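# Place bottles on ledges matching their cap colours

## Task

Set every bottle upright on the wall ledge whose label strip is the same colour as that bottle's cap, with all of its base resting on that ledge.

## Robot and tools

Robot: two seven-joint arms, left_arm and right_arm, each ending in a two-finger gripper. The names do not correspond to image sides. Cameras: cam_high and cam_low (both 896x504). Each arm also has a wrist camera, but only these two fixed cameras can be requested by name or zoomed.

Frame: a single scene frame is used for everything. Its origin lies on the plane z = 0, directly under the midpoint between the two arm bases, which sit 0.70 m higher. +x points forward (the direction both arms face), +z points up, and left_arm is on the +y side. Positions are in metres. Orientations are quaternions ordered w, x, y, z. In the gripper's own axes, the fingers point along +z and close along y. end_effector_position is the point between the pads when closed, just under 1 cm behind the fingertips. While closing, the fingertips advance about 17 mm along +z, mostly while the pads are still more than 70 mm apart. Reported poses can be off by a few centimetres, more so at long reach.

Row layout (used by every moving tool): one flat list of 16 numbers covering both arms. The first 8 are for left_arm: x, y, z, qw, qx, qy, qz, opening. The next 8 are the same for right_arm. Each row is an absolute target pose in the scene frame, not an offset. All 16 numbers must be present even if only one arm should move. Opening runs from -1 (closed) to +1 (fully open, 0.145 m) and needs at least about 0.5 s to go from open to closed. To keep an arm still, repeat its last reported pose and the opening you want it to have. To keep an orientation, send the same quaternion in every row rather than copying the reported one, which drifts. A 0 in the opening slot is a real command, so resend the current value to leave a gripper alone.

execute_actions(actions, cameras): actions is a list of actions. Each action is a table of up to 15 rows, one per 1/30 s step. If an action has fewer than 15 rows, its last row is held for the remaining steps. An action is rejected for both arms if any target lies more than 0.6 m from that gripper's current position along any of the gripper's axes. The whole call is rejected if an action is malformed or if the first action fails that check against the last reported state. Images come back only when actions is empty or when cameras names them: ["all"] for all, [] for none. An unknown camera name invalidates the call.

move(target, speed, blend, opening_speed, grip_force, blocking, cameras): drives each gripper in a straight line from its Hand target to the pose in target, which is either one 16-number row or a list of up to 15 rows. There is no 0.6 m limit. speed is in m/s, range 0.002 to 1.1, default 0.25; rotation is capped at twice that in rad/s. Give one value, or one per target. blend, in metres, rounds the corners at intermediate rows; 0 means stop at each. opening_speed is the rate of the commanded opening in units per second on the -1..1 scale, at least 0.2. grip_force is the force limit per finger pad, roughly 3 to 10 N (10 is full force); give one value or one per arm. It persists until changed. blocking=false returns after about 0.5 s while the move keeps running, and a new move then replaces it. The whole move is capped at 10 s. Paths do not avoid obstacles or the other arm. Grippers lag and overshoot, more at higher speed and with a nearly straight arm. Faster motion or a target set deeper past a contact presses harder. The result adds a move: line:
- done: at rest within 3 mm and 2 degrees of the target.
- off_target: at rest, but not at the target.
- moving, held, or fault.
The line also lists limits: paced means the target was clipped; held means steps were withheld. An arm not named in the ending is done. Neither done nor off_target tells you whether the arm is touching something.

wait(seconds 0-10): lets time pass while each arm holds its last command. stop(): brakes a running move, which takes some distance. zoom_image(camera, region=[x0,y0,x1,y1] in pixels, at most 504x504): enlarges part of the latest image. read_manual: licence texts only. finished_scene(scene): ends the scene, 1 or 2, and cannot be undone. The goal must still hold once the robot lets go.

Control behaviour: each step, the commanded orientation is clipped to within 32 degrees of the measured one. Position takes priority over orientation, and one action may fall short of its target. Check Hand target and Tool commands in the result, then send the remainder next. A large rotation of the gripper can swing the elbow.

Results: each arm's end_effector_position, end_effector_quat_wxyz, Joint positions (the last value is the finger opening in metres), Joint torques (signed toward larger joint values, with offsets and noise; joints 3 and 4 wrap at ±28 N m), joint velocities (may be omitted when within noise), motor temperatures, and grip_measured (on the opening scale). To hold an object, command an opening clearly below grip_measured; a lower command squeezes harder.

Avoid:
- Dropping bottles or releasing them while they move.
- Knocking items out of the work area, which ends the scene.
- Fast impacts or hard presses on fixed objects.
- Any contact between the two arms or grippers. The clearance check does not guard the grippers, and closing one gripper on the other's fingers counts as contact.
- Long holds with an arm stretched out, or pushing toward poses it cannot reach. Motors heat, and at 100 °C the arm faults for 30-60 s.

Objects may occasionally be nudged by outside pushes. Time keeps running while you think.

Each tool is called as a command line: name --argument value for each argument, lists and objects as JSON in quotes; but a table of rows of numbers goes row by row, as --pt "numbers of a row", without its own name.

## Session

execute_actions --actions '[]'

Scene clock: 0.00 s.
left_arm: end_effector_position=(+0.3554, +0.1334, +0.3763) grip_measured=+1.00 end_effector_quat_wxyz=(-0.040, -0.585, +0.680, -0.440) | right_arm: end_effector_position=(+0.4020, -0.0846, +0.4120) grip_measured=+1.00 end_effector_quat_wxyz=(+0.172, +0.783, +0.024, +0.598)
Joint positions: left_arm=[0.476 0.652 -0.724 1.144 -0.177 -0.294 0.656 0.145] | right_arm=[0.249 -0.096 -0.415 1.14 -0.092 0.203 -0.635 0.145]
Joint velocities: within noise
Joint torques (N m): no reading
Motor temperatures (°C): left_arm=[23 20 24 22 21 24 21] | right_arm=[21 23 24 21 21 21 22]
Hand target: left_arm +0.3554, +0.1334, +0.3763; -0.040, -0.585, +0.680, -0.440 | right_arm +0.4020, -0.0846, +0.4120; +0.172, +0.783, +0.024, +0.598
Tool commands: left_gripper/opening=+1.0 right_gripper/opening=+1.0

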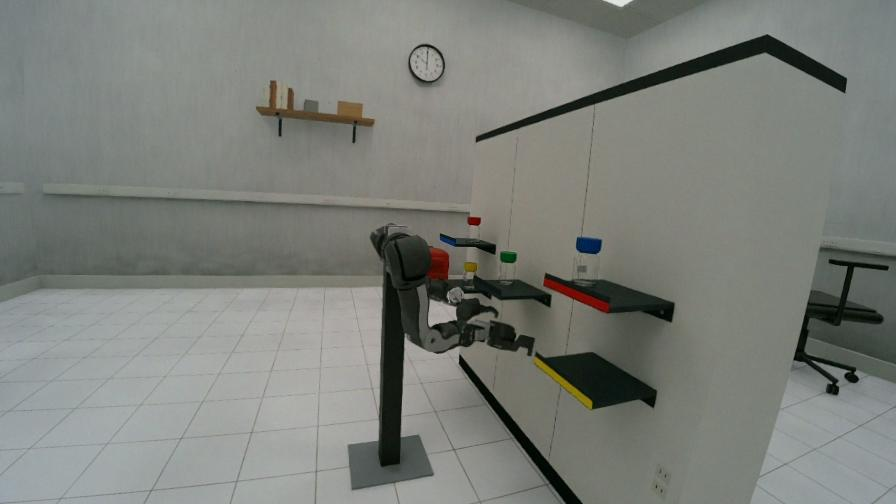

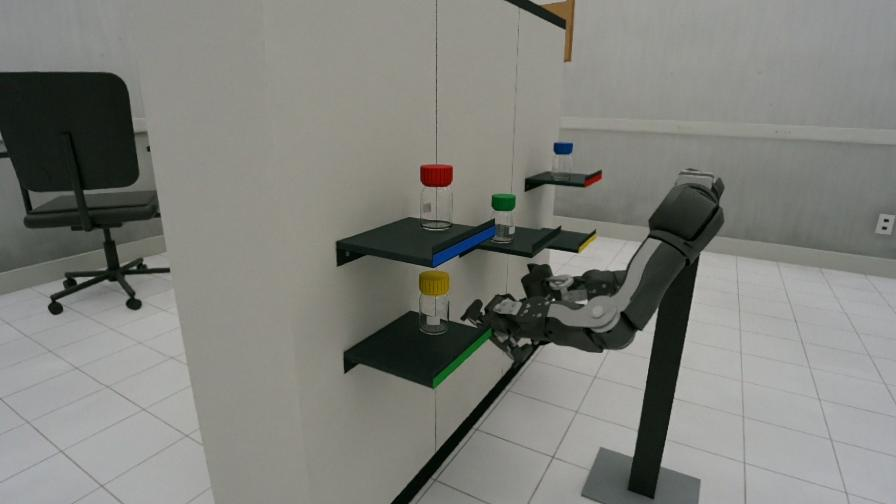

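zoom_image --camera "cam_high" --region '[400, 190, 700, 430]'

zoom_image --camera "cam_low" --region '[320, 120, 620, 400]'

Scaled by 1.680 from the camera's 896x504 image, which has a finer 1280x720 frame.

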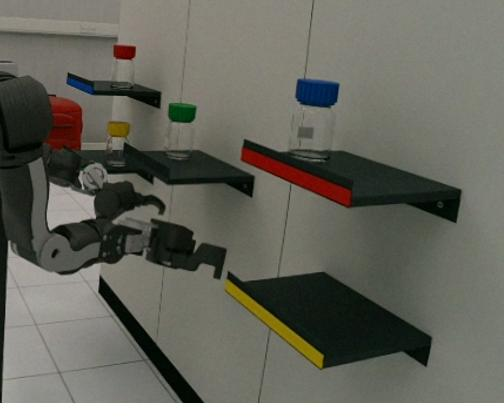

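Scaled by 1.680 from the camera's 896x504 image, which has a finer 1280x720 frame.

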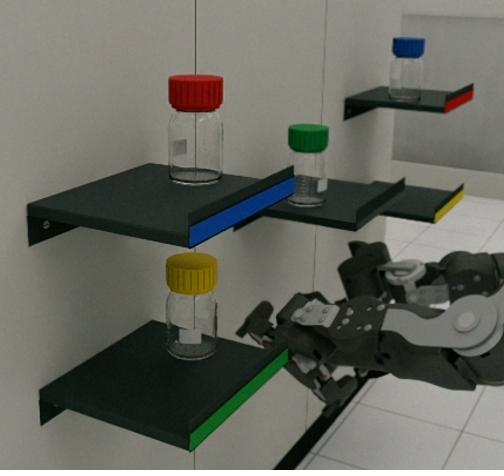

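move --pt "0.25 0.16 0.40 -0.040 -0.585 0.680 -0.440 1 0.25 -0.13 0.42 0.172 0.783 0.024 0.598 1" --pt "0.20 0.20 0.55 0.1629 0.7507 -0.2011 0.6079 0 0.20 -0.26 0.55 0 0.7772 0 0.6293 0" --blend '[0.03,0]' --cameras '["all"]'

Scene clock: 209.90 s.
left_arm: end_effector_position=(+0.2003, +0.2008, +0.5498) grip_measured=+0.00 end_effector_quat_wxyz=(+0.161, +0.751, -0.199, +0.609) | right_arm: end_effector_position=(+0.1998, -0.2601, +0.5493) grip_measured=+0.00 end_effector_quat_wxyz=(+0.001, +0.778, -0.001, +0.628)
Joint positions: left_arm=[-1.341 0.903 0.703 2.288 0.916 -0.19 0.267 0.076] | right_arm=[-1.213 0.611 0.622 2.39 0.837 -0.019 -0.097 0.076]
Joint torques (N m): left_arm=[-0.86 1.62 2.21 3.44 0.32 -0.53 0.18] | right_arm=[-1.33 1.46 2.66 2.77 0.12 -0.57 0.21]
Hand target: left_arm +0.2000, +0.2000, +0.5500; +0.163, +0.751, -0.201, +0.608 | right_arm +0.2000, -0.2600, +0.5500; +0.000, +0.777, +0.000, +0.629
Off the commanded pose: left_arm 0.001 m, 0 deg | right_arm 0.001 m, 0 deg.
move: done

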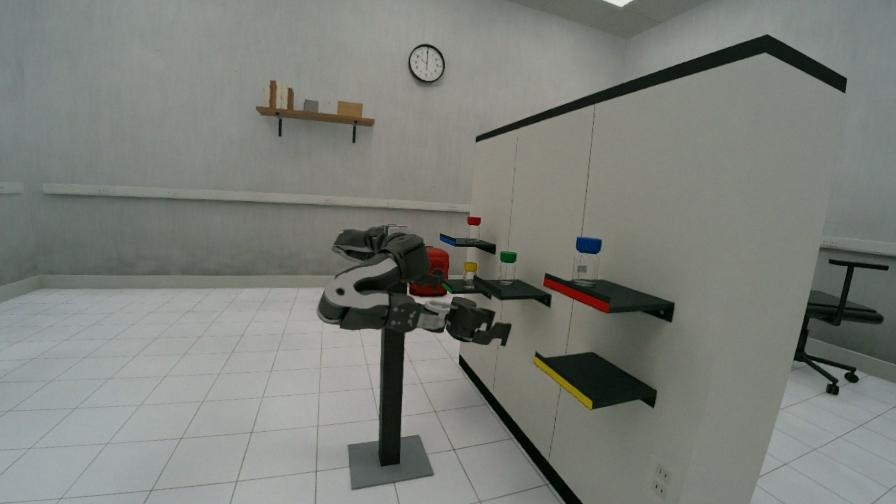

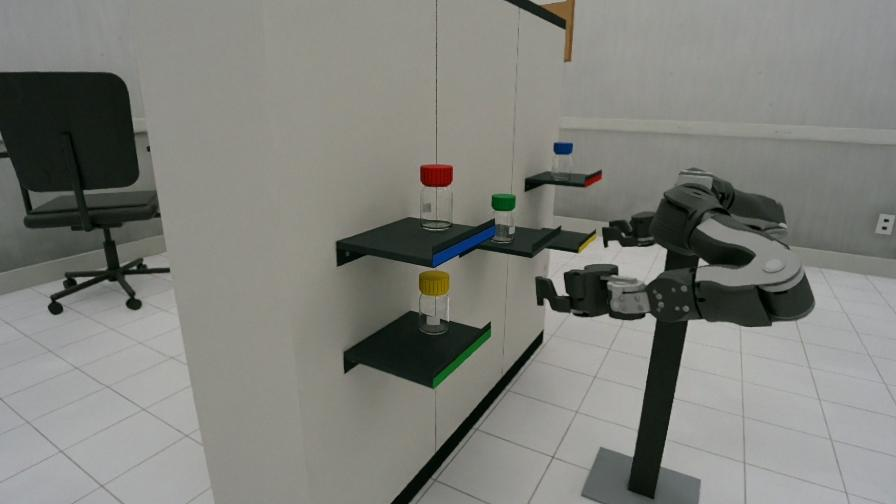

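zoom_image --camera "cam_low" --region '[410, 190, 640, 330]'

zoom_image --camera "cam_high" --region '[430, 200, 630, 360]'

Scaled by 2.191 from the camera's 896x504 image, which has a finer 1280x720 frame.

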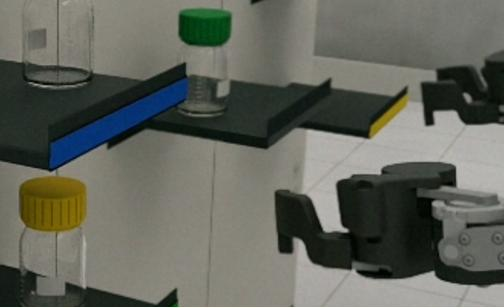

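Scaled by 2.520 from the camera's 896x504 image, which has a finer 1280x720 frame.

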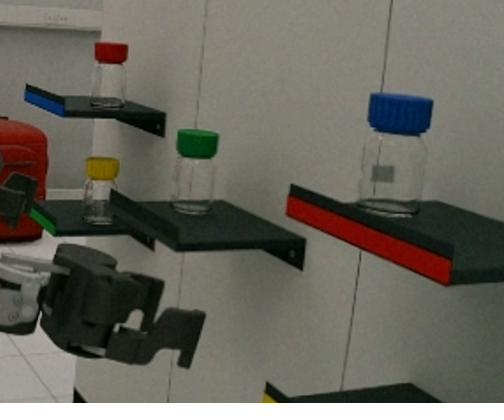

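move --target '[0.24,0.14,0.62,0.1629,0.7507,-0.2011,0.6079,0.3,0.20,-0.26,0.55,0,0.7772,0,0.6293,0]' --cameras '["all"]'

zoom_image --camera "cam_low" --region '[440, 150, 600, 290]'

zoom_image --camera "cam_high" --region '[430, 200, 590, 340]'

Scene clock: 254.10 s.
left_arm: end_effector_position=(+0.2394, +0.1388, +0.6196) grip_measured=+0.30 end_effector_quat_wxyz=(+0.223, +0.724, -0.242, +0.606) | right_arm: end_effector_position=(+0.1998, -0.2601, +0.5493) grip_measured=+0.00 end_effector_quat_wxyz=(+0.001, +0.778, -0.001, +0.628)
Joint positions: left_arm=[-1.102 1.243 0.818 2.433 1.261 0.084 0.069 0.098] | right_arm=[-1.213 0.611 0.622 2.39 0.837 -0.019 -0.097 0.076]
Joint torques (N m): left_arm=[2.02 1.99 2.43 1.65 0.23 -0.55 -0.02] | right_arm=[-1.23 1.62 2.66 2.86 0.13 -0.55 0.2]
Hand target: left_arm +0.2404, +0.1403, +0.6198; +0.220, +0.725, -0.240, +0.607 | right_arm +0.2000, -0.2600, +0.5500; +0.000, +0.777, +0.000, +0.629
Off the commanded pose: left_arm 0.001 m, 9 deg | right_arm 0.001 m, 0 deg.
joint read past its limit (left arm) — joint 4 (elbow), upper limit, where the elbow is as bent as it goes.
joint sent to its limit (left arm) — joint 4 (elbow), upper limit, where the elbow is as bent as it goes. The joint targets are off in orientation, not in position.
move: off_target (left_arm)

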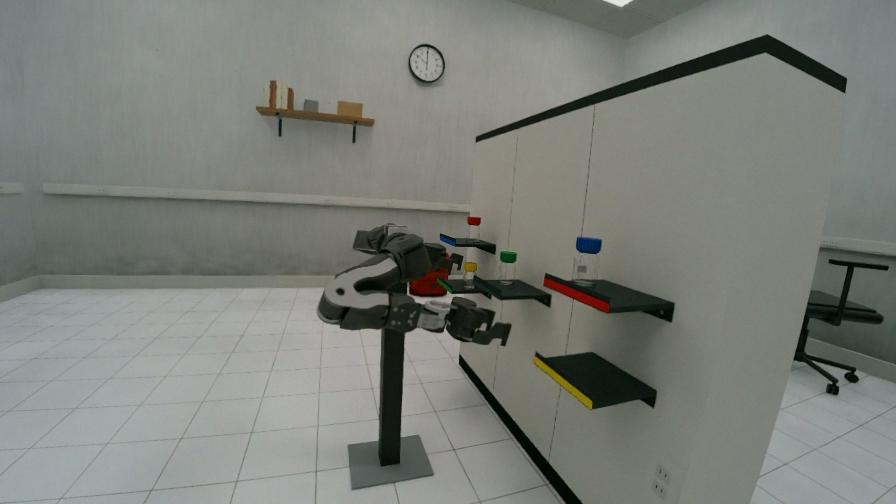

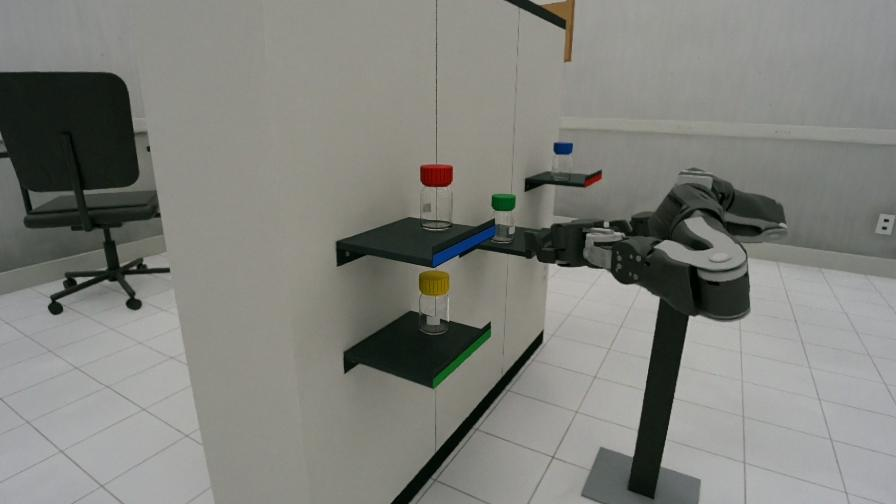

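Scaled by 3.150 from the camera's 896x504 image, which has a finer 1280x720 frame.

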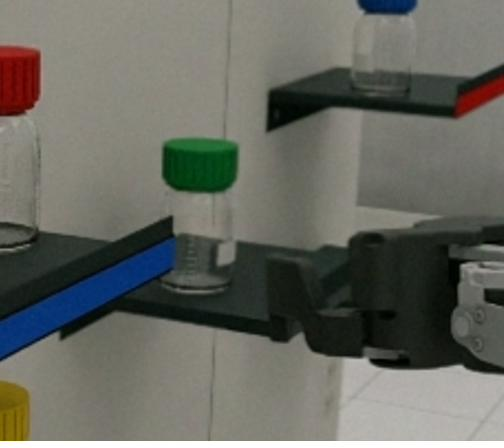

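Scaled by 3.150 from the camera's 896x504 image, which has a finer 1280x720 frame.

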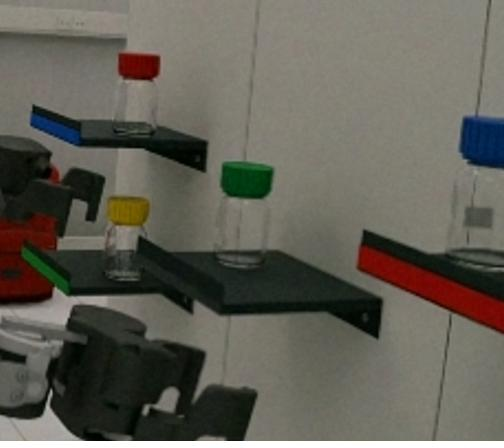

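move --target '[0.272,0.171,0.635,0.2408,0.7180,-0.2974,0.5814,0.3,0.20,-0.26,0.55,0,0.7772,0,0.6293,0]' --cameras '["all"]'

zoom_image --camera "cam_low" --region '[440, 150, 600, 290]'

zoom_image --camera "cam_high" --region '[430, 200, 590, 340]'

Scene clock: 299.27 s.
left_arm: end_effector_position=(+0.2725, +0.1719, +0.6347) grip_measured=+0.30 end_effector_quat_wxyz=(+0.239, +0.718, -0.295, +0.583) | right_arm: end_effector_position=(+0.1998, -0.2601, +0.5493) grip_measured=+0.00 end_effector_quat_wxyz=(+0.001, +0.778, -0.001, +0.628)
Joint positions: left_arm=[-1.047 1.361 0.958 2.149 1.352 0.168 0.381 0.098] | right_arm=[-1.213 0.611 0.622 2.39 0.837 -0.019 -0.097 0.076]
Joint torques (N m): left_arm=[3.23 3.34 3.03 1.05 0.38 -0.48 0.25] | right_arm=[-1.09 1.57 2.66 2.77 0.12 -0.58 0.18]
Hand target: left_arm +0.2720, +0.1710, +0.6350; +0.241, +0.718, -0.297, +0.581 | right_arm +0.2000, -0.2600, +0.5500; +0.000, +0.777, +0.000, +0.629
Off the commanded pose: left_arm 0.001 m, 0 deg | right_arm 0.001 m, 0 deg.
move: done

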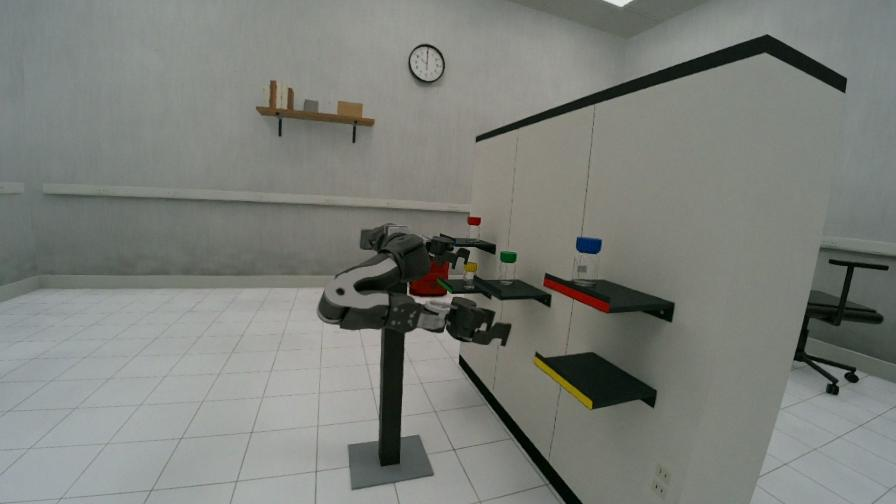

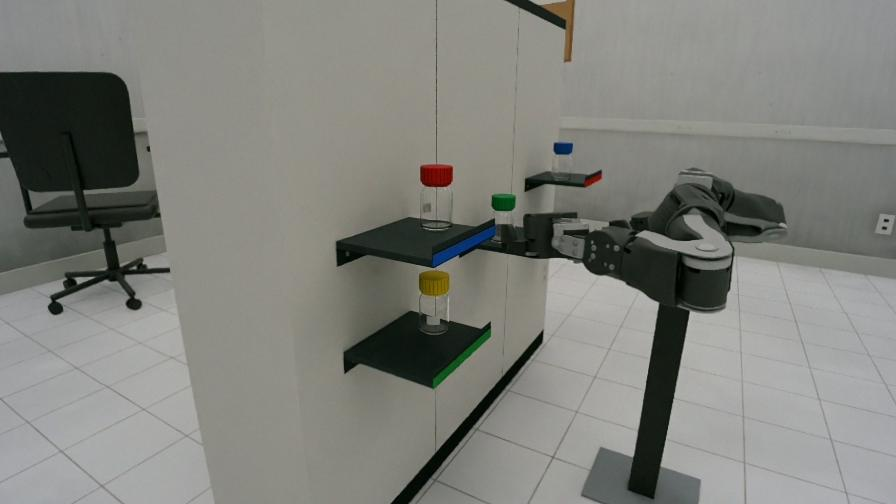

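Scaled by 3.150 from the camera's 896x504 image, which has a finer 1280x720 frame.

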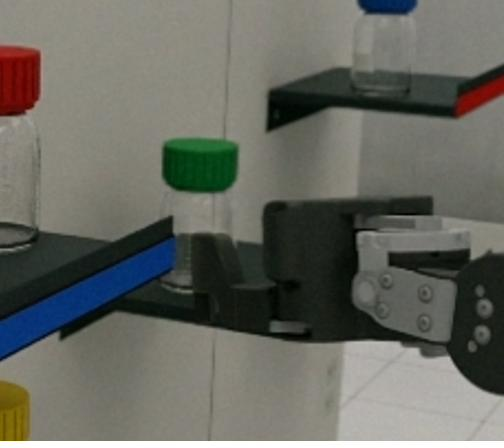

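Scaled by 3.150 from the camera's 896x504 image, which has a finer 1280x720 frame.

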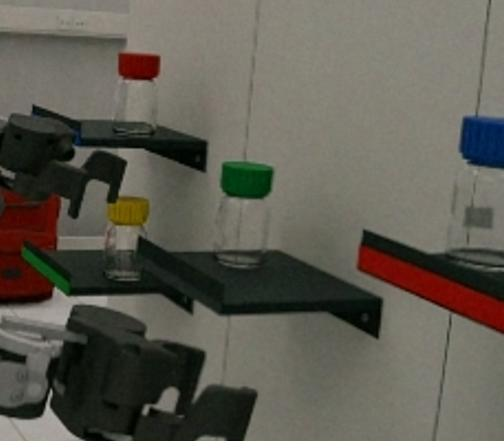

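zoom_image --camera "cam_high" --region '[425, 225, 525, 295]'

zoom_image --camera "cam_low" --region '[480, 180, 580, 270]'

Scaled by 5.040 from the camera's 896x504 image, which has a finer 1280x720 frame.

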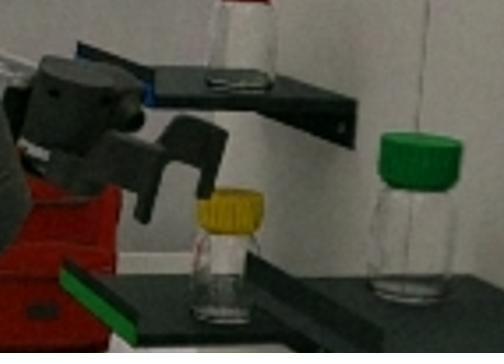

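Scaled by 5.040 from the camera's 896x504 image, which has a finer 1280x720 frame.

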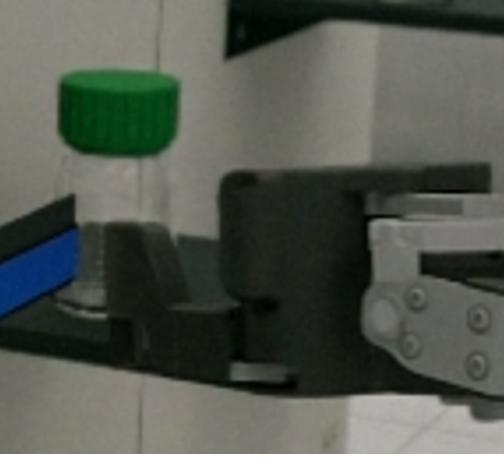

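move --pt "0.28 0.154 0.635 0.2408 0.7180 -0.2974 0.5814 0.3 0.20 -0.26 0.55 0 0.7772 0 0.6293 0" --pt "0.398 0.036 0.626 0.2408 0.7180 -0.2974 0.5814 0.3 0.20 -0.26 0.55 0 0.7772 0 0.6293 0" --blend '[0.01,0]' --speed 0.12 --cameras '["all"]'

zoom_image --camera "cam_low" --region '[460, 180, 560, 270]'

zoom_image --camera "cam_high" --region '[445, 225, 545, 315]'

Scene clock: 373.93 s.
left_arm: end_effector_position=(+0.3504, +0.0844, +0.6397) grip_measured=+0.30 end_effector_quat_wxyz=(+0.242, +0.716, -0.299, +0.582) | right_arm: end_effector_position=(+0.1998, -0.2601, +0.5493) grip_measured=+0.00 end_effector_quat_wxyz=(+0.001, +0.778, -0.001, +0.628)
Joint positions: left_arm=[-1.407 2.011 1.255 1.959 1.577 0.025 -0.028 0.098] | right_arm=[-1.213 0.611 0.622 2.39 0.837 -0.019 -0.097 0.076]
Joint torques (N m): left_arm=[6.53 0.78 3.79 0.08 0.19 -0.55 0.07] | right_arm=[-1.31 1.57 2.66 2.86 0.13 -0.55 0.2]
Hand target: left_arm +0.3508, +0.0848, +0.6397; +0.242, +0.717, -0.298, +0.582 | right_arm +0.2000, -0.2600, +0.5500; +0.000, +0.777, +0.000, +0.629
Off the commanded pose: left_arm 0.069 m, 0 deg | right_arm 0.001 m, 0 deg.
joint read past its limit (left arm) — joint 2 (shoulder roll), upper limit.
joint sent to its limit (left arm) — joint 2 (shoulder roll), upper limit. The joint targets are off in position, not in orientation.
move: off_target (left_arm); blend cut to 0.0094 m at target 1

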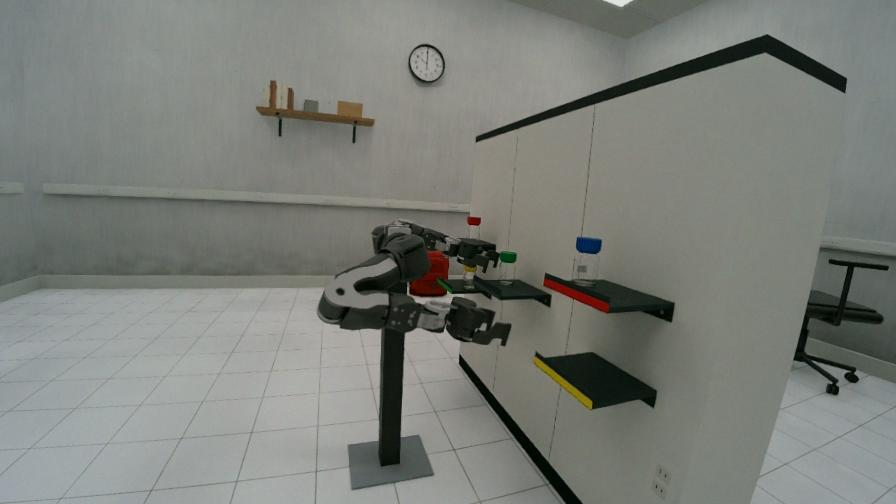

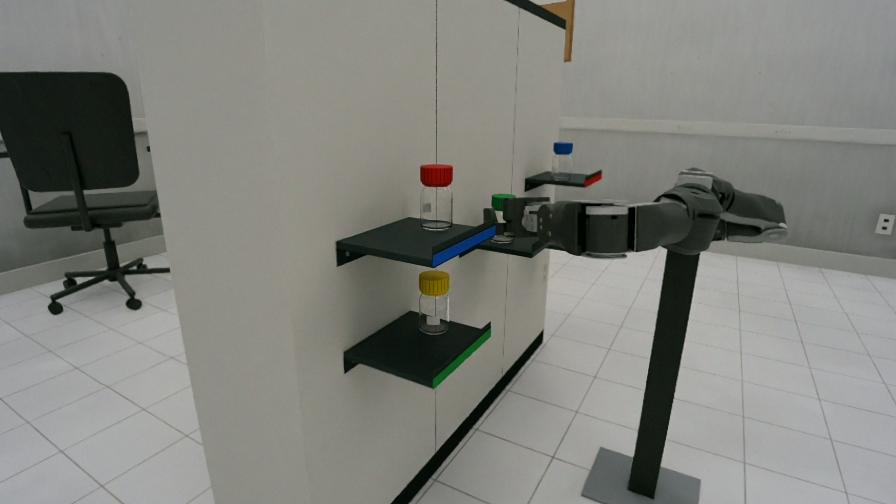

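Scaled by 5.040 from the camera's 896x504 image, which has a finer 1280x720 frame.

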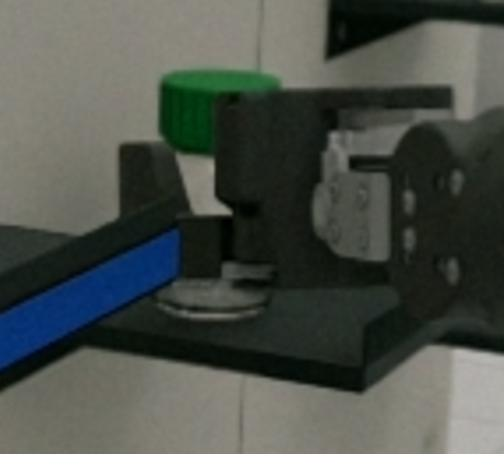

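Scaled by 5.040 from the camera's 896x504 image, which has a finer 1280x720 frame.

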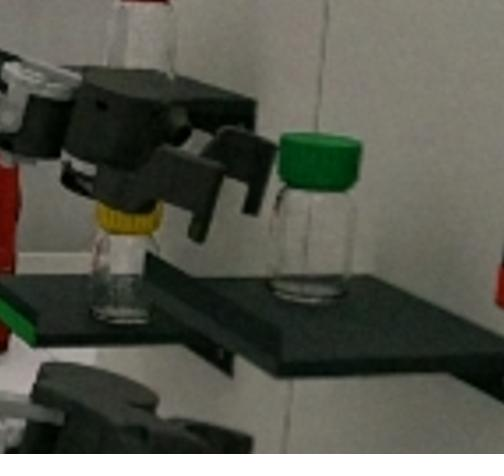

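move --pt "0.272 0.171 0.635 0.2408 0.7180 -0.2974 0.5814 0.3 0.20 -0.26 0.55 0 0.7772 0 0.6293 0" --pt "0.25 0.22 0.45 0 0.866 0 0.5 0.3 0.22 -0.24 0.45 0 0.866 0 0.5 0" --pt "0.25 0.22 0.36 0 0.866 0 0.5 0.3 0.24 -0.22 0.36 0 0.866 0 0.5 0" --pt "0.341 0.2 0.258 0 0.866 0 0.5 0.3 0.341 -0.2 0.258 0 0.866 0 0.5 0" --blend '[0.01,0.03,0.03,0]' --speed '[0.12,0.25,0.25,0.25]'

Scene clock: 463.13 s.
left_arm: end_effector_position=(+0.2650, +0.2459, +0.3948) grip_measured=+0.30 end_effector_quat_wxyz=(+0.067, +0.924, -0.203, +0.318) | right_arm: end_effector_position=(+0.3414, -0.2010, +0.2582) grip_measured=+0.00 end_effector_quat_wxyz=(+0.002, +0.866, -0.003, +0.499)
Joint positions: left_arm=[-1.407 2.011 0.353 1.749 1.584 -0.164 -0.126 0.098] | right_arm=[0.211 0.261 -0.434 0.668 0.492 -0.237 -0.055 0.076]
Joint torques (N m): left_arm=[4.97 1.17 1.94 0.53 0.13 -0.34 0.27] | right_arm=[3.94 2.07 0.08 2.67 0.02 -0.52 0.21]
Hand target: left_arm +0.2642, +0.2453, +0.3942; +0.069, +0.924, -0.203, +0.316 | right_arm +0.3410, -0.2000, +0.2580; +0.000, +0.866, +0.000, +0.500
Off the commanded pose: left_arm 0.163 m, 33 deg; orientation clipped | right_arm 0.001 m, 0 deg.
joint sent to its limit (left arm) — joint 1 (shoulder pitch), lower limit; joint 2 (shoulder roll), upper limit; joint 5 (forearm roll), upper limit. The joint targets are off in position and orientation.
move: off_target (left_arm); limits=paced

move --pt "0.24 0.22 0.42 0.1629 0.7507 -0.2011 0.6079 0 0.341 -0.2 0.258 0 0.866 0 0.5 0" --pt "0.23 0.17 0.6 0.2408 0.7180 -0.2974 0.5814 0 0.341 -0.2 0.258 0 0.866 0 0.5 0" --pt "0.2 0.2 0.55 0.1629 0.7507 -0.2011 0.6079 0 0.341 -0.2 0.258 0 0.866 0 0.5 0" --pt "0.2 0.26 0.55 0 0.7772 0 0.6293 0 0.341 -0.2 0.258 0 0.866 0 0.5 0"

Scene clock: 492.20 s.
left_arm: end_effector_position=(+0.2011, +0.2606, +0.5511) grip_measured=+0.00 end_effector_quat_wxyz=(-0.014, +0.786, -0.005, +0.619) | right_arm: end_effector_position=(+0.3414, -0.2010, +0.2582) grip_measured=+0.00 end_effector_quat_wxyz=(+0.002, +0.866, -0.003, +0.499)
Joint positions: left_arm=[0.37 1.918 -1.564 2.412 0.953 -0.787 -0.788 0.076] | right_arm=[0.211 0.261 -0.434 0.668 0.492 -0.237 -0.055 0.076]
Joint torques (N m): left_arm=[0.67 4.05 0.34 2.96 -0.2 -0.51 -0.05] | right_arm=[3.84 1.94 0.12 2.55 0.02 -0.5 0.18]
Hand target: left_arm +0.2004, +0.2598, +0.5501; -0.013, +0.787, -0.002, +0.617 | right_arm +0.3410, -0.2000, +0.2580; +0.000, +0.866, +0.000, +0.500
Off the commanded pose: left_arm 0.002 m, 2 deg | right_arm 0.001 m, 0 deg.
joint sent to its limit (left arm) — joint 3 (upper arm roll), lower limit; joint 6 (wrist pitch), lower limit. The joint targets still meet the commanded pose.
move: done

move --pt "0.23 0.24 0.40 0 0.820 0 0.572 0 0.341 -0.2 0.258 0 0.866 0 0.5 0" --pt "0.26 0.22 0.33 0 0.866 0 0.5 0 0.341 -0.2 0.258 0 0.866 0 0.5 0" --pt "0.341 0.2 0.258 0 0.866 0 0.5 0 0.341 -0.2 0.258 0 0.866 0 0.5 0"

Scene clock: 502.90 s.
left_arm: end_effector_position=(+0.3423, +0.2014, +0.2590) grip_measured=+0.00 end_effector_quat_wxyz=(-0.003, +0.866, +0.000, +0.501) | right_arm: end_effector_position=(+0.3414, -0.2010, +0.2582) grip_measured=+0.00 end_effector_quat_wxyz=(+0.002, +0.866, -0.003, +0.499)
Joint positions: left_arm=[0.492 0.444 -1.503 0.667 1.381 -0.499 -0.26 0.076] | right_arm=[0.211 0.261 -0.434 0.668 0.492 -0.237 -0.055 0.076]
Joint torques (N m): left_arm=[5.74 1.75 0.94 1.35 0.08 -0.64 0.26] | right_arm=[3.89 2.18 0.16 2.58 0.02 -0.53 0.17]
Hand target: left_arm +0.3410, +0.2000, +0.2580; +0.000, +0.866, +0.000, +0.500 | right_arm +0.3410, -0.2000, +0.2580; +0.000, +0.866, +0.000, +0.500
Off the commanded pose: left_arm 0.002 m, 0 deg | right_arm 0.001 m, 0 deg.
move: done

move --pt "0.28 0.19 0.36 0 0.820 0 0.572 0 0.341 -0.2 0.258 0 0.866 0 0.5 0" --pt "0.265 0.18 0.50 0.1629 0.7507 -0.2011 0.6079 0 0.341 -0.2 0.258 0 0.866 0 0.5 0" --pt "0.272 0.162 0.635 0.2408 0.7180 -0.2974 0.5814 0 0.341 -0.2 0.258 0 0.866 0 0.5 0" --blend '[0.02,0.02,0]'

Scene clock: 513.40 s.
left_arm: end_effector_position=(+0.2725, +0.1626, +0.6359) grip_measured=+0.00 end_effector_quat_wxyz=(+0.238, +0.717, -0.297, +0.584) | right_arm: end_effector_position=(+0.3414, -0.2010, +0.2582) grip_measured=+0.00 end_effector_quat_wxyz=(+0.002, +0.866, -0.003, +0.499)
Joint positions: left_arm=[0.97 1.73 -1.181 2.179 1.461 -0.023 0.299 0.076] | right_arm=[0.211 0.261 -0.434 0.668 0.492 -0.237 -0.055 0.076]
Joint torques (N m): left_arm=[3.07 2.73 2.54 0.34 0.34 -0.51 0.24] | right_arm=[3.78 2.02 0.18 2.65 0.02 -0.51 0.2]
Hand target: left_arm +0.2720, +0.1620, +0.6350; +0.241, +0.718, -0.297, +0.581 | right_arm +0.3410, -0.2000, +0.2580; +0.000, +0.866, +0.000, +0.500
Off the commanded pose: left_arm 0.001 m, 0 deg | right_arm 0.001 m, 0 deg.
move: done

move --pt "0.28 0.154 0.635 0.2408 0.7180 -0.2974 0.5814 0.3 0.341 -0.2 0.258 0 0.866 0 0.5 0" --pt "0.398 0.036 0.626 0.2408 0.7180 -0.2974 0.5814 0.3 0.341 -0.2 0.258 0 0.866 0 0.5 0" --blend '[0.005,0]' --speed 0.12 --cameras '["all"]'

zoom_image --camera "cam_low" --region '[460, 180, 560, 270]'

zoom_image --camera "cam_high" --region '[445, 225, 545, 315]'

Scene clock: 524.00 s.
left_arm: end_effector_position=(+0.3975, +0.0351, +0.6274) grip_measured=+0.30 end_effector_quat_wxyz=(+0.244, +0.716, -0.297, +0.583) | right_arm: end_effector_position=(+0.3414, -0.2010, +0.2582) grip_measured=+0.00 end_effector_quat_wxyz=(+0.002, +0.866, -0.003, +0.499)
Joint positions: left_arm=[1.149 0.781 -1.169 1.702 1.302 0.332 -0.056 0.098] | right_arm=[0.211 0.261 -0.434 0.668 0.492 -0.237 -0.055 0.076]
Joint torques (N m): left_arm=[8.98 1.02 3 1.36 0.07 -0.53 0.01] | right_arm=[3.84 2.1 0.16 2.67 0.02 -0.53 0.2]
Hand target: left_arm +0.3980, +0.0360, +0.6261; +0.241, +0.718, -0.297, +0.582 | right_arm +0.3410, -0.2000, +0.2580; +0.000, +0.866, +0.000, +0.500
Off the commanded pose: left_arm 0.002 m, 0 deg | right_arm 0.001 m, 0 deg.
move: done

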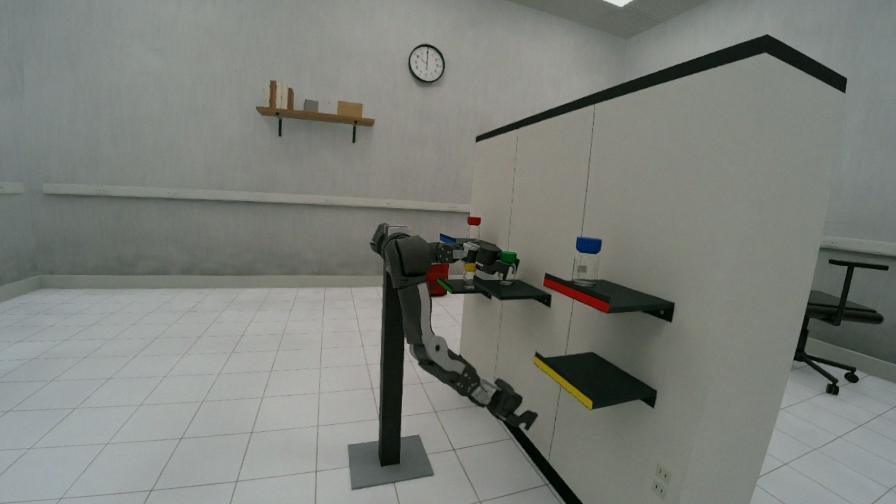

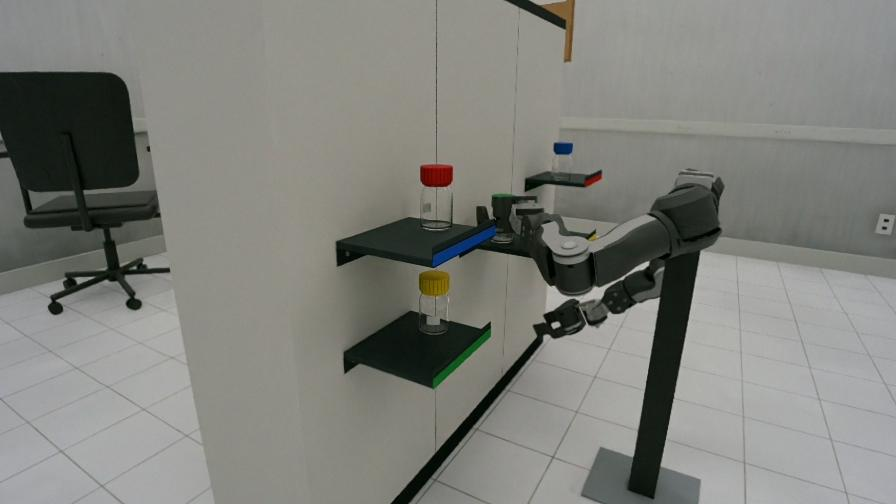

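Scaled by 5.040 from the camera's 896x504 image, which has a finer 1280x720 frame.

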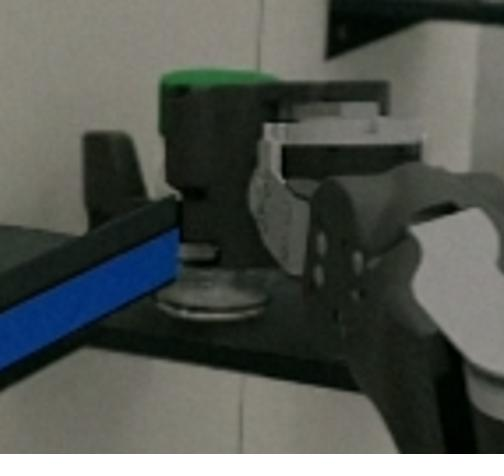

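Scaled by 5.040 from the camera's 896x504 image, which has a finer 1280x720 frame.

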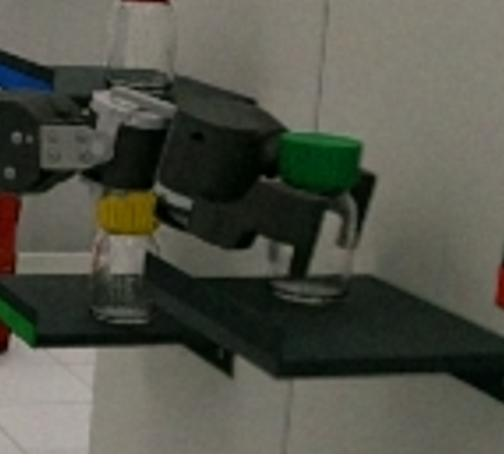

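move --target '[0.398,0.036,0.626,0.2408,0.7180,-0.2974,0.5814,-0.7,0.341,-0.2,0.258,0,0.866,0,0.5,0]' --opening_speed 0.8 --cameras '["all"]'

zoom_image --camera "cam_low" --region '[460, 180, 560, 270]'

zoom_image --camera "cam_high" --region '[445, 225, 545, 315]'

Scene clock: 533.57 s.
left_arm: end_effector_position=(+0.3977, +0.0355, +0.6273) grip_measured=-0.34 end_effector_quat_wxyz=(+0.243, +0.716, -0.298, +0.583) | right_arm: end_effector_position=(+0.3414, -0.2010, +0.2582) grip_measured=+0.00 end_effector_quat_wxyz=(+0.002, +0.866, -0.003, +0.499)
Joint positions: left_arm=[1.149 0.782 -1.169 1.702 1.301 0.333 -0.057 0.05] | right_arm=[0.211 0.261 -0.434 0.668 0.492 -0.237 -0.055 0.076]
Joint torques (N m): left_arm=[8.87 0.99 3.1 1.47 0.1 -0.56 0.04] | right_arm=[3.81 1.94 0.18 2.55 0.02 -0.54 0.2]
Hand target: left_arm +0.3980, +0.0360, +0.6261; +0.241, +0.718, -0.297, +0.582 | right_arm +0.3410, -0.2000, +0.2580; +0.000, +0.866, +0.000, +0.500
Off the commanded pose: left_arm 0.001 m, 0 deg | right_arm 0.001 m, 0 deg.
move: done

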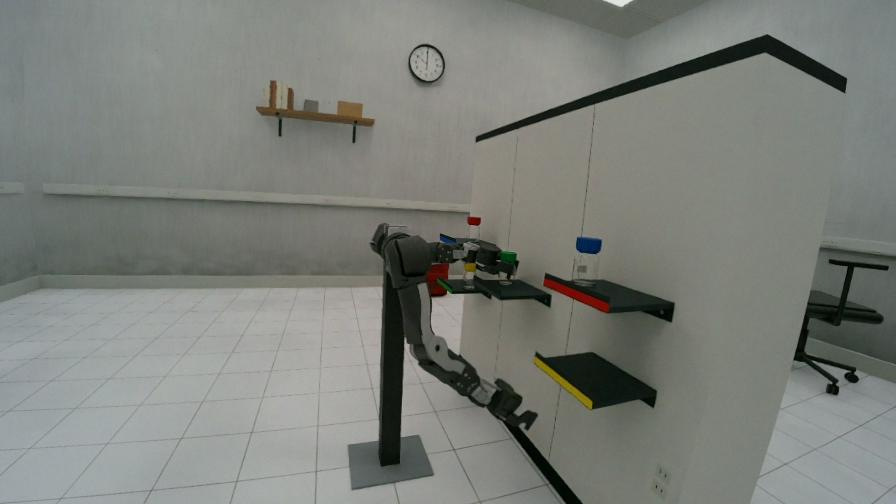

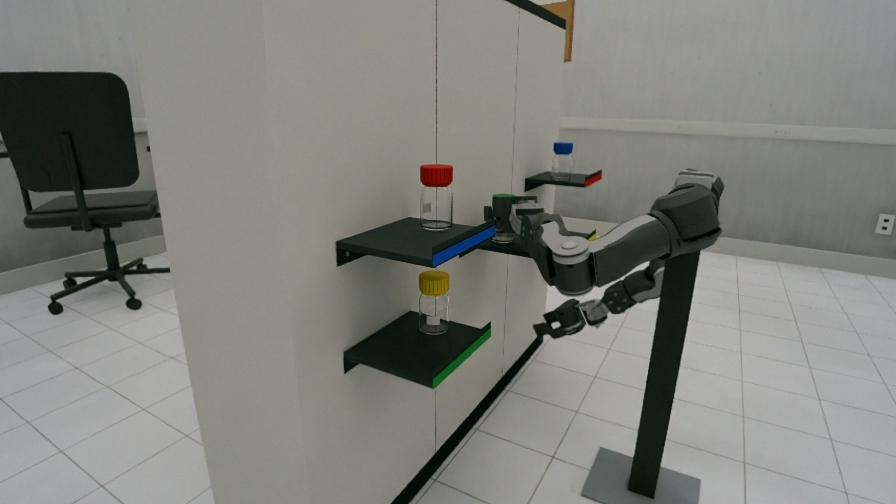

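Scaled by 5.040 from the camera's 896x504 image, which has a finer 1280x720 frame.

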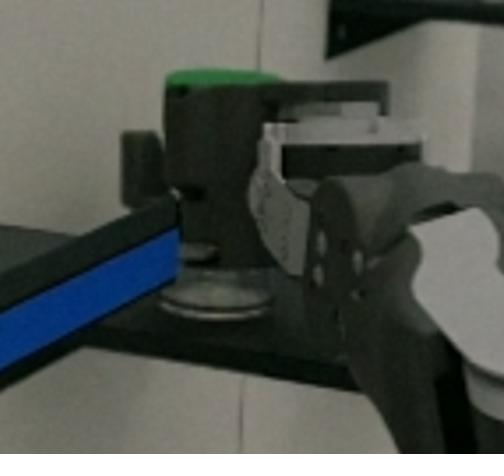

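Scaled by 5.040 from the camera's 896x504 image, which has a finer 1280x720 frame.

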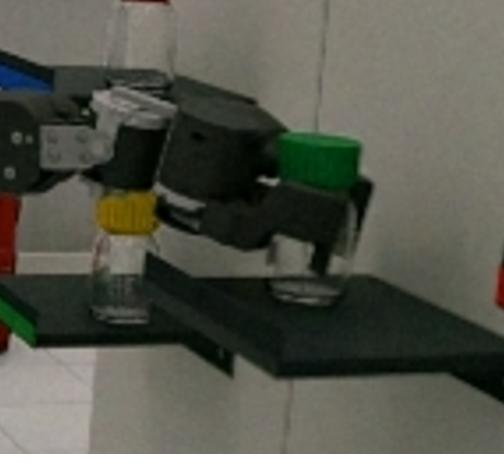

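move --pt "0.398 0.036 0.68 0.2408 0.7180 -0.2974 0.5814 -0.7 0.341 -0.2 0.258 0 0.866 0 0.5 0" --pt "0.258 0.176 0.68 0.2408 0.7180 -0.2974 0.5814 -0.7 0.341 -0.2 0.258 0 0.866 0 0.5 0" --pt "0.25 0.25 0.60 0.2408 0.7180 -0.2974 0.5814 -0.7 0.341 -0.2 0.258 0 0.866 0 0.5 0" --pt "0.25 0.35 0.57 0 0.7772 0 0.6293 -0.7 0.341 -0.2 0.258 0 0.866 0 0.5 0" --pt "0.25 0.43 0.567 -0.1362 0.7588 0.1682 0.6144 -0.7 0.341 -0.2 0.258 0 0.866 0 0.5 0" --blend '[0.01,0.02,0.02,0.02,0]' --speed '[0.1,0.15,0.15,0.2,0.2]' --cameras '["all"]'

Scene clock: 615.53 s.
left_arm: end_effector_position=(+0.2502, +0.4293, +0.5672) grip_measured=-0.35 end_effector_quat_wxyz=(-0.166, +0.752, +0.149, +0.620) | right_arm: end_effector_position=(+0.3414, -0.2010, +0.2582) grip_measured=+0.00 end_effector_quat_wxyz=(+0.002, +0.866, -0.003, +0.499)
Joint positions: left_arm=[0.801 1.893 -1.563 1.911 1.584 -0.575 -0.457 0.05] | right_arm=[0.211 0.261 -0.434 0.668 0.492 -0.237 -0.055 0.076]
Joint torques (N m): left_arm=[2.91 4.68 1.69 0.2 0.01 -0.74 -0.08] | right_arm=[3.94 2.04 0.28 2.59 0.02 -0.52 0.21]
Motor temperatures (°C): left_arm=[28 21 27 21 21 25 21] | right_arm=[22 22 22 21 20 21 21]
Hand target: left_arm +0.2500, +0.4299, +0.5669; -0.166, +0.751, +0.152, +0.621 | right_arm +0.3410, -0.2000, +0.2580; +0.000, +0.866, +0.000, +0.500
Off the commanded pose: left_arm 0.001 m, 4 deg | right_arm 0.001 m, 0 deg.
joint sent to its limit (left arm) — joint 3 (upper arm roll), lower limit; joint 5 (forearm roll), upper limit. The joint targets are off in orientation, not in position.
move: off_target (left_arm)

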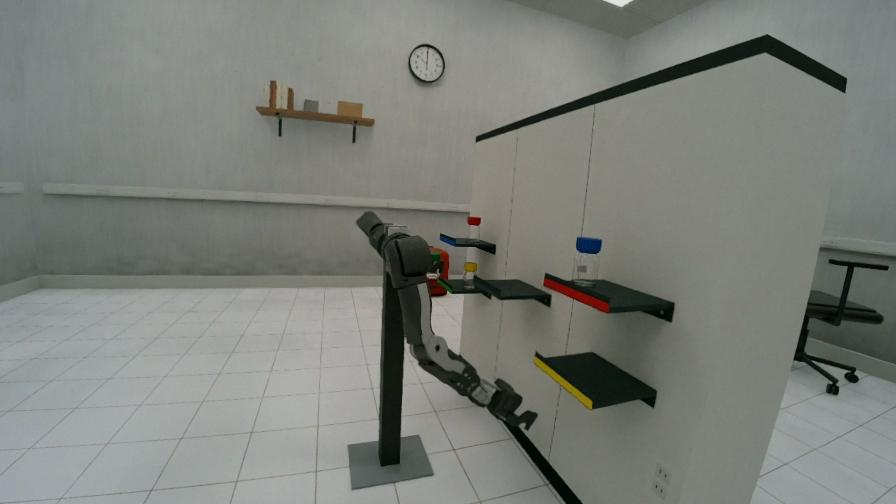

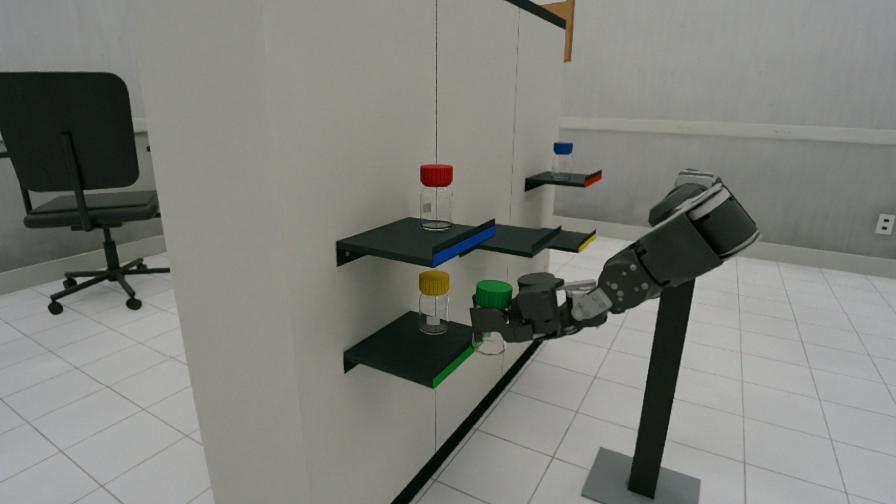

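move --pt "0.255 0.437 0.567 -0.0549 0.7743 0.0678 0.6269 -0.7 0.341 -0.2 0.258 0 0.866 0 0.5 0" --pt "0.399 0.445 0.567 -0.0549 0.7743 0.0678 0.6269 -0.7 0.341 -0.2 0.258 0 0.866 0 0.5 0" --speed '[0.15,0.12]' --cameras '["all"]'

zoom_image --camera "cam_low" --region '[380, 230, 540, 400]'

zoom_image --camera "cam_high" --region '[425, 215, 525, 305]'

Scene clock: 630.27 s.
left_arm: end_effector_position=(+0.3988, +0.4439, +0.5634) grip_measured=-0.35 end_effector_quat_wxyz=(-0.054, +0.778, +0.068, +0.623) | right_arm: end_effector_position=(+0.3414, -0.2010, +0.2582) grip_measured=+0.00 end_effector_quat_wxyz=(+0.002, +0.866, -0.003, +0.499)
Joint positions: left_arm=[1.003 1.333 -1.32 1.112 1.576 -0.108 0.064 0.05] | right_arm=[0.211 0.261 -0.434 0.668 0.492 -0.237 -0.055 0.076]
Joint torques (N m): left_arm=[7.45 5.21 3.58 0.01 0.14 -0.78 0.2] | right_arm=[3.97 2.12 0.32 2.63 0.01 -0.53 0.19]
Hand target: left_arm +0.3990, +0.4450, +0.5670; -0.055, +0.774, +0.068, +0.627 | right_arm +0.3410, -0.2000, +0.2580; +0.000, +0.866, +0.000, +0.500
Off the commanded pose: left_arm 0.004 m, 1 deg | right_arm 0.001 m, 0 deg.
move: off_target (left_arm)

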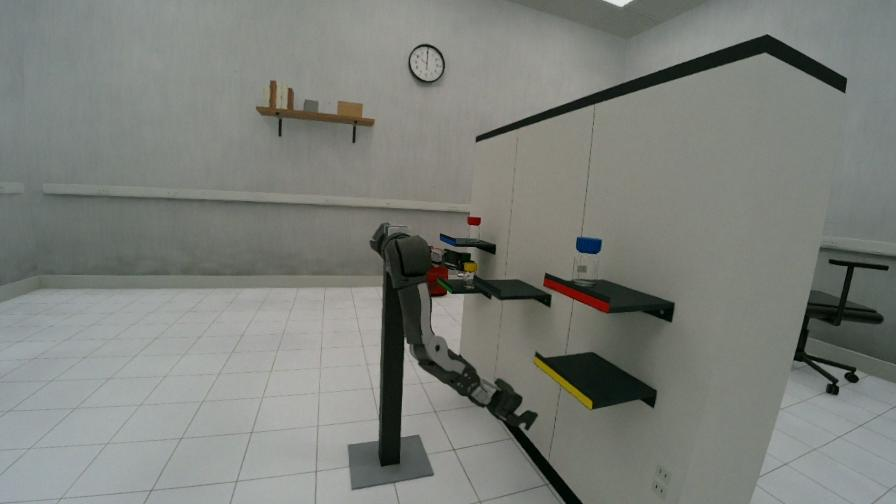

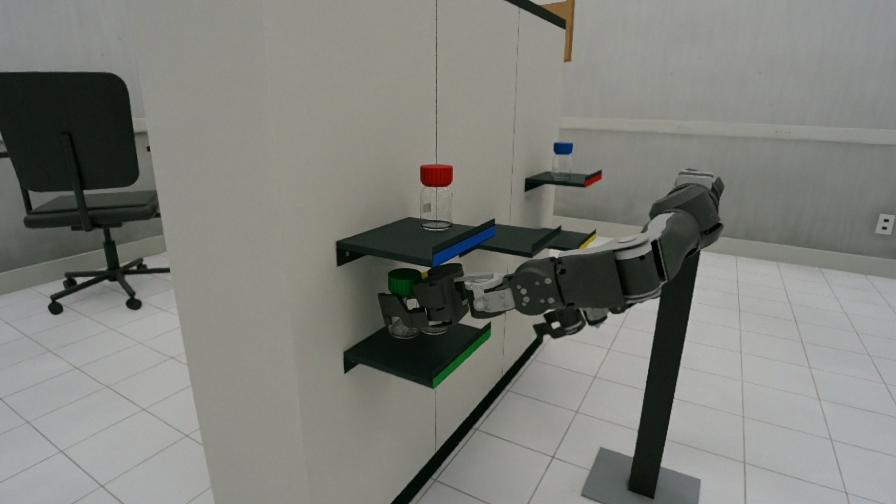

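Scaled by 2.965 from the camera's 896x504 image, which has a finer 1280x720 frame.

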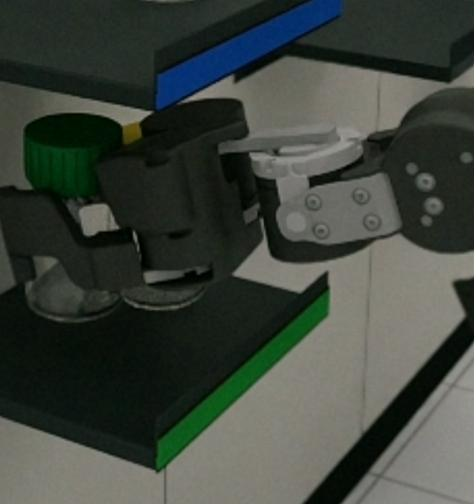

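Scaled by 5.040 from the camera's 896x504 image, which has a finer 1280x720 frame.

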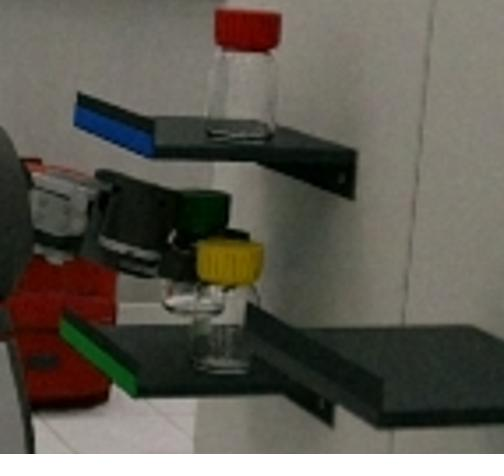

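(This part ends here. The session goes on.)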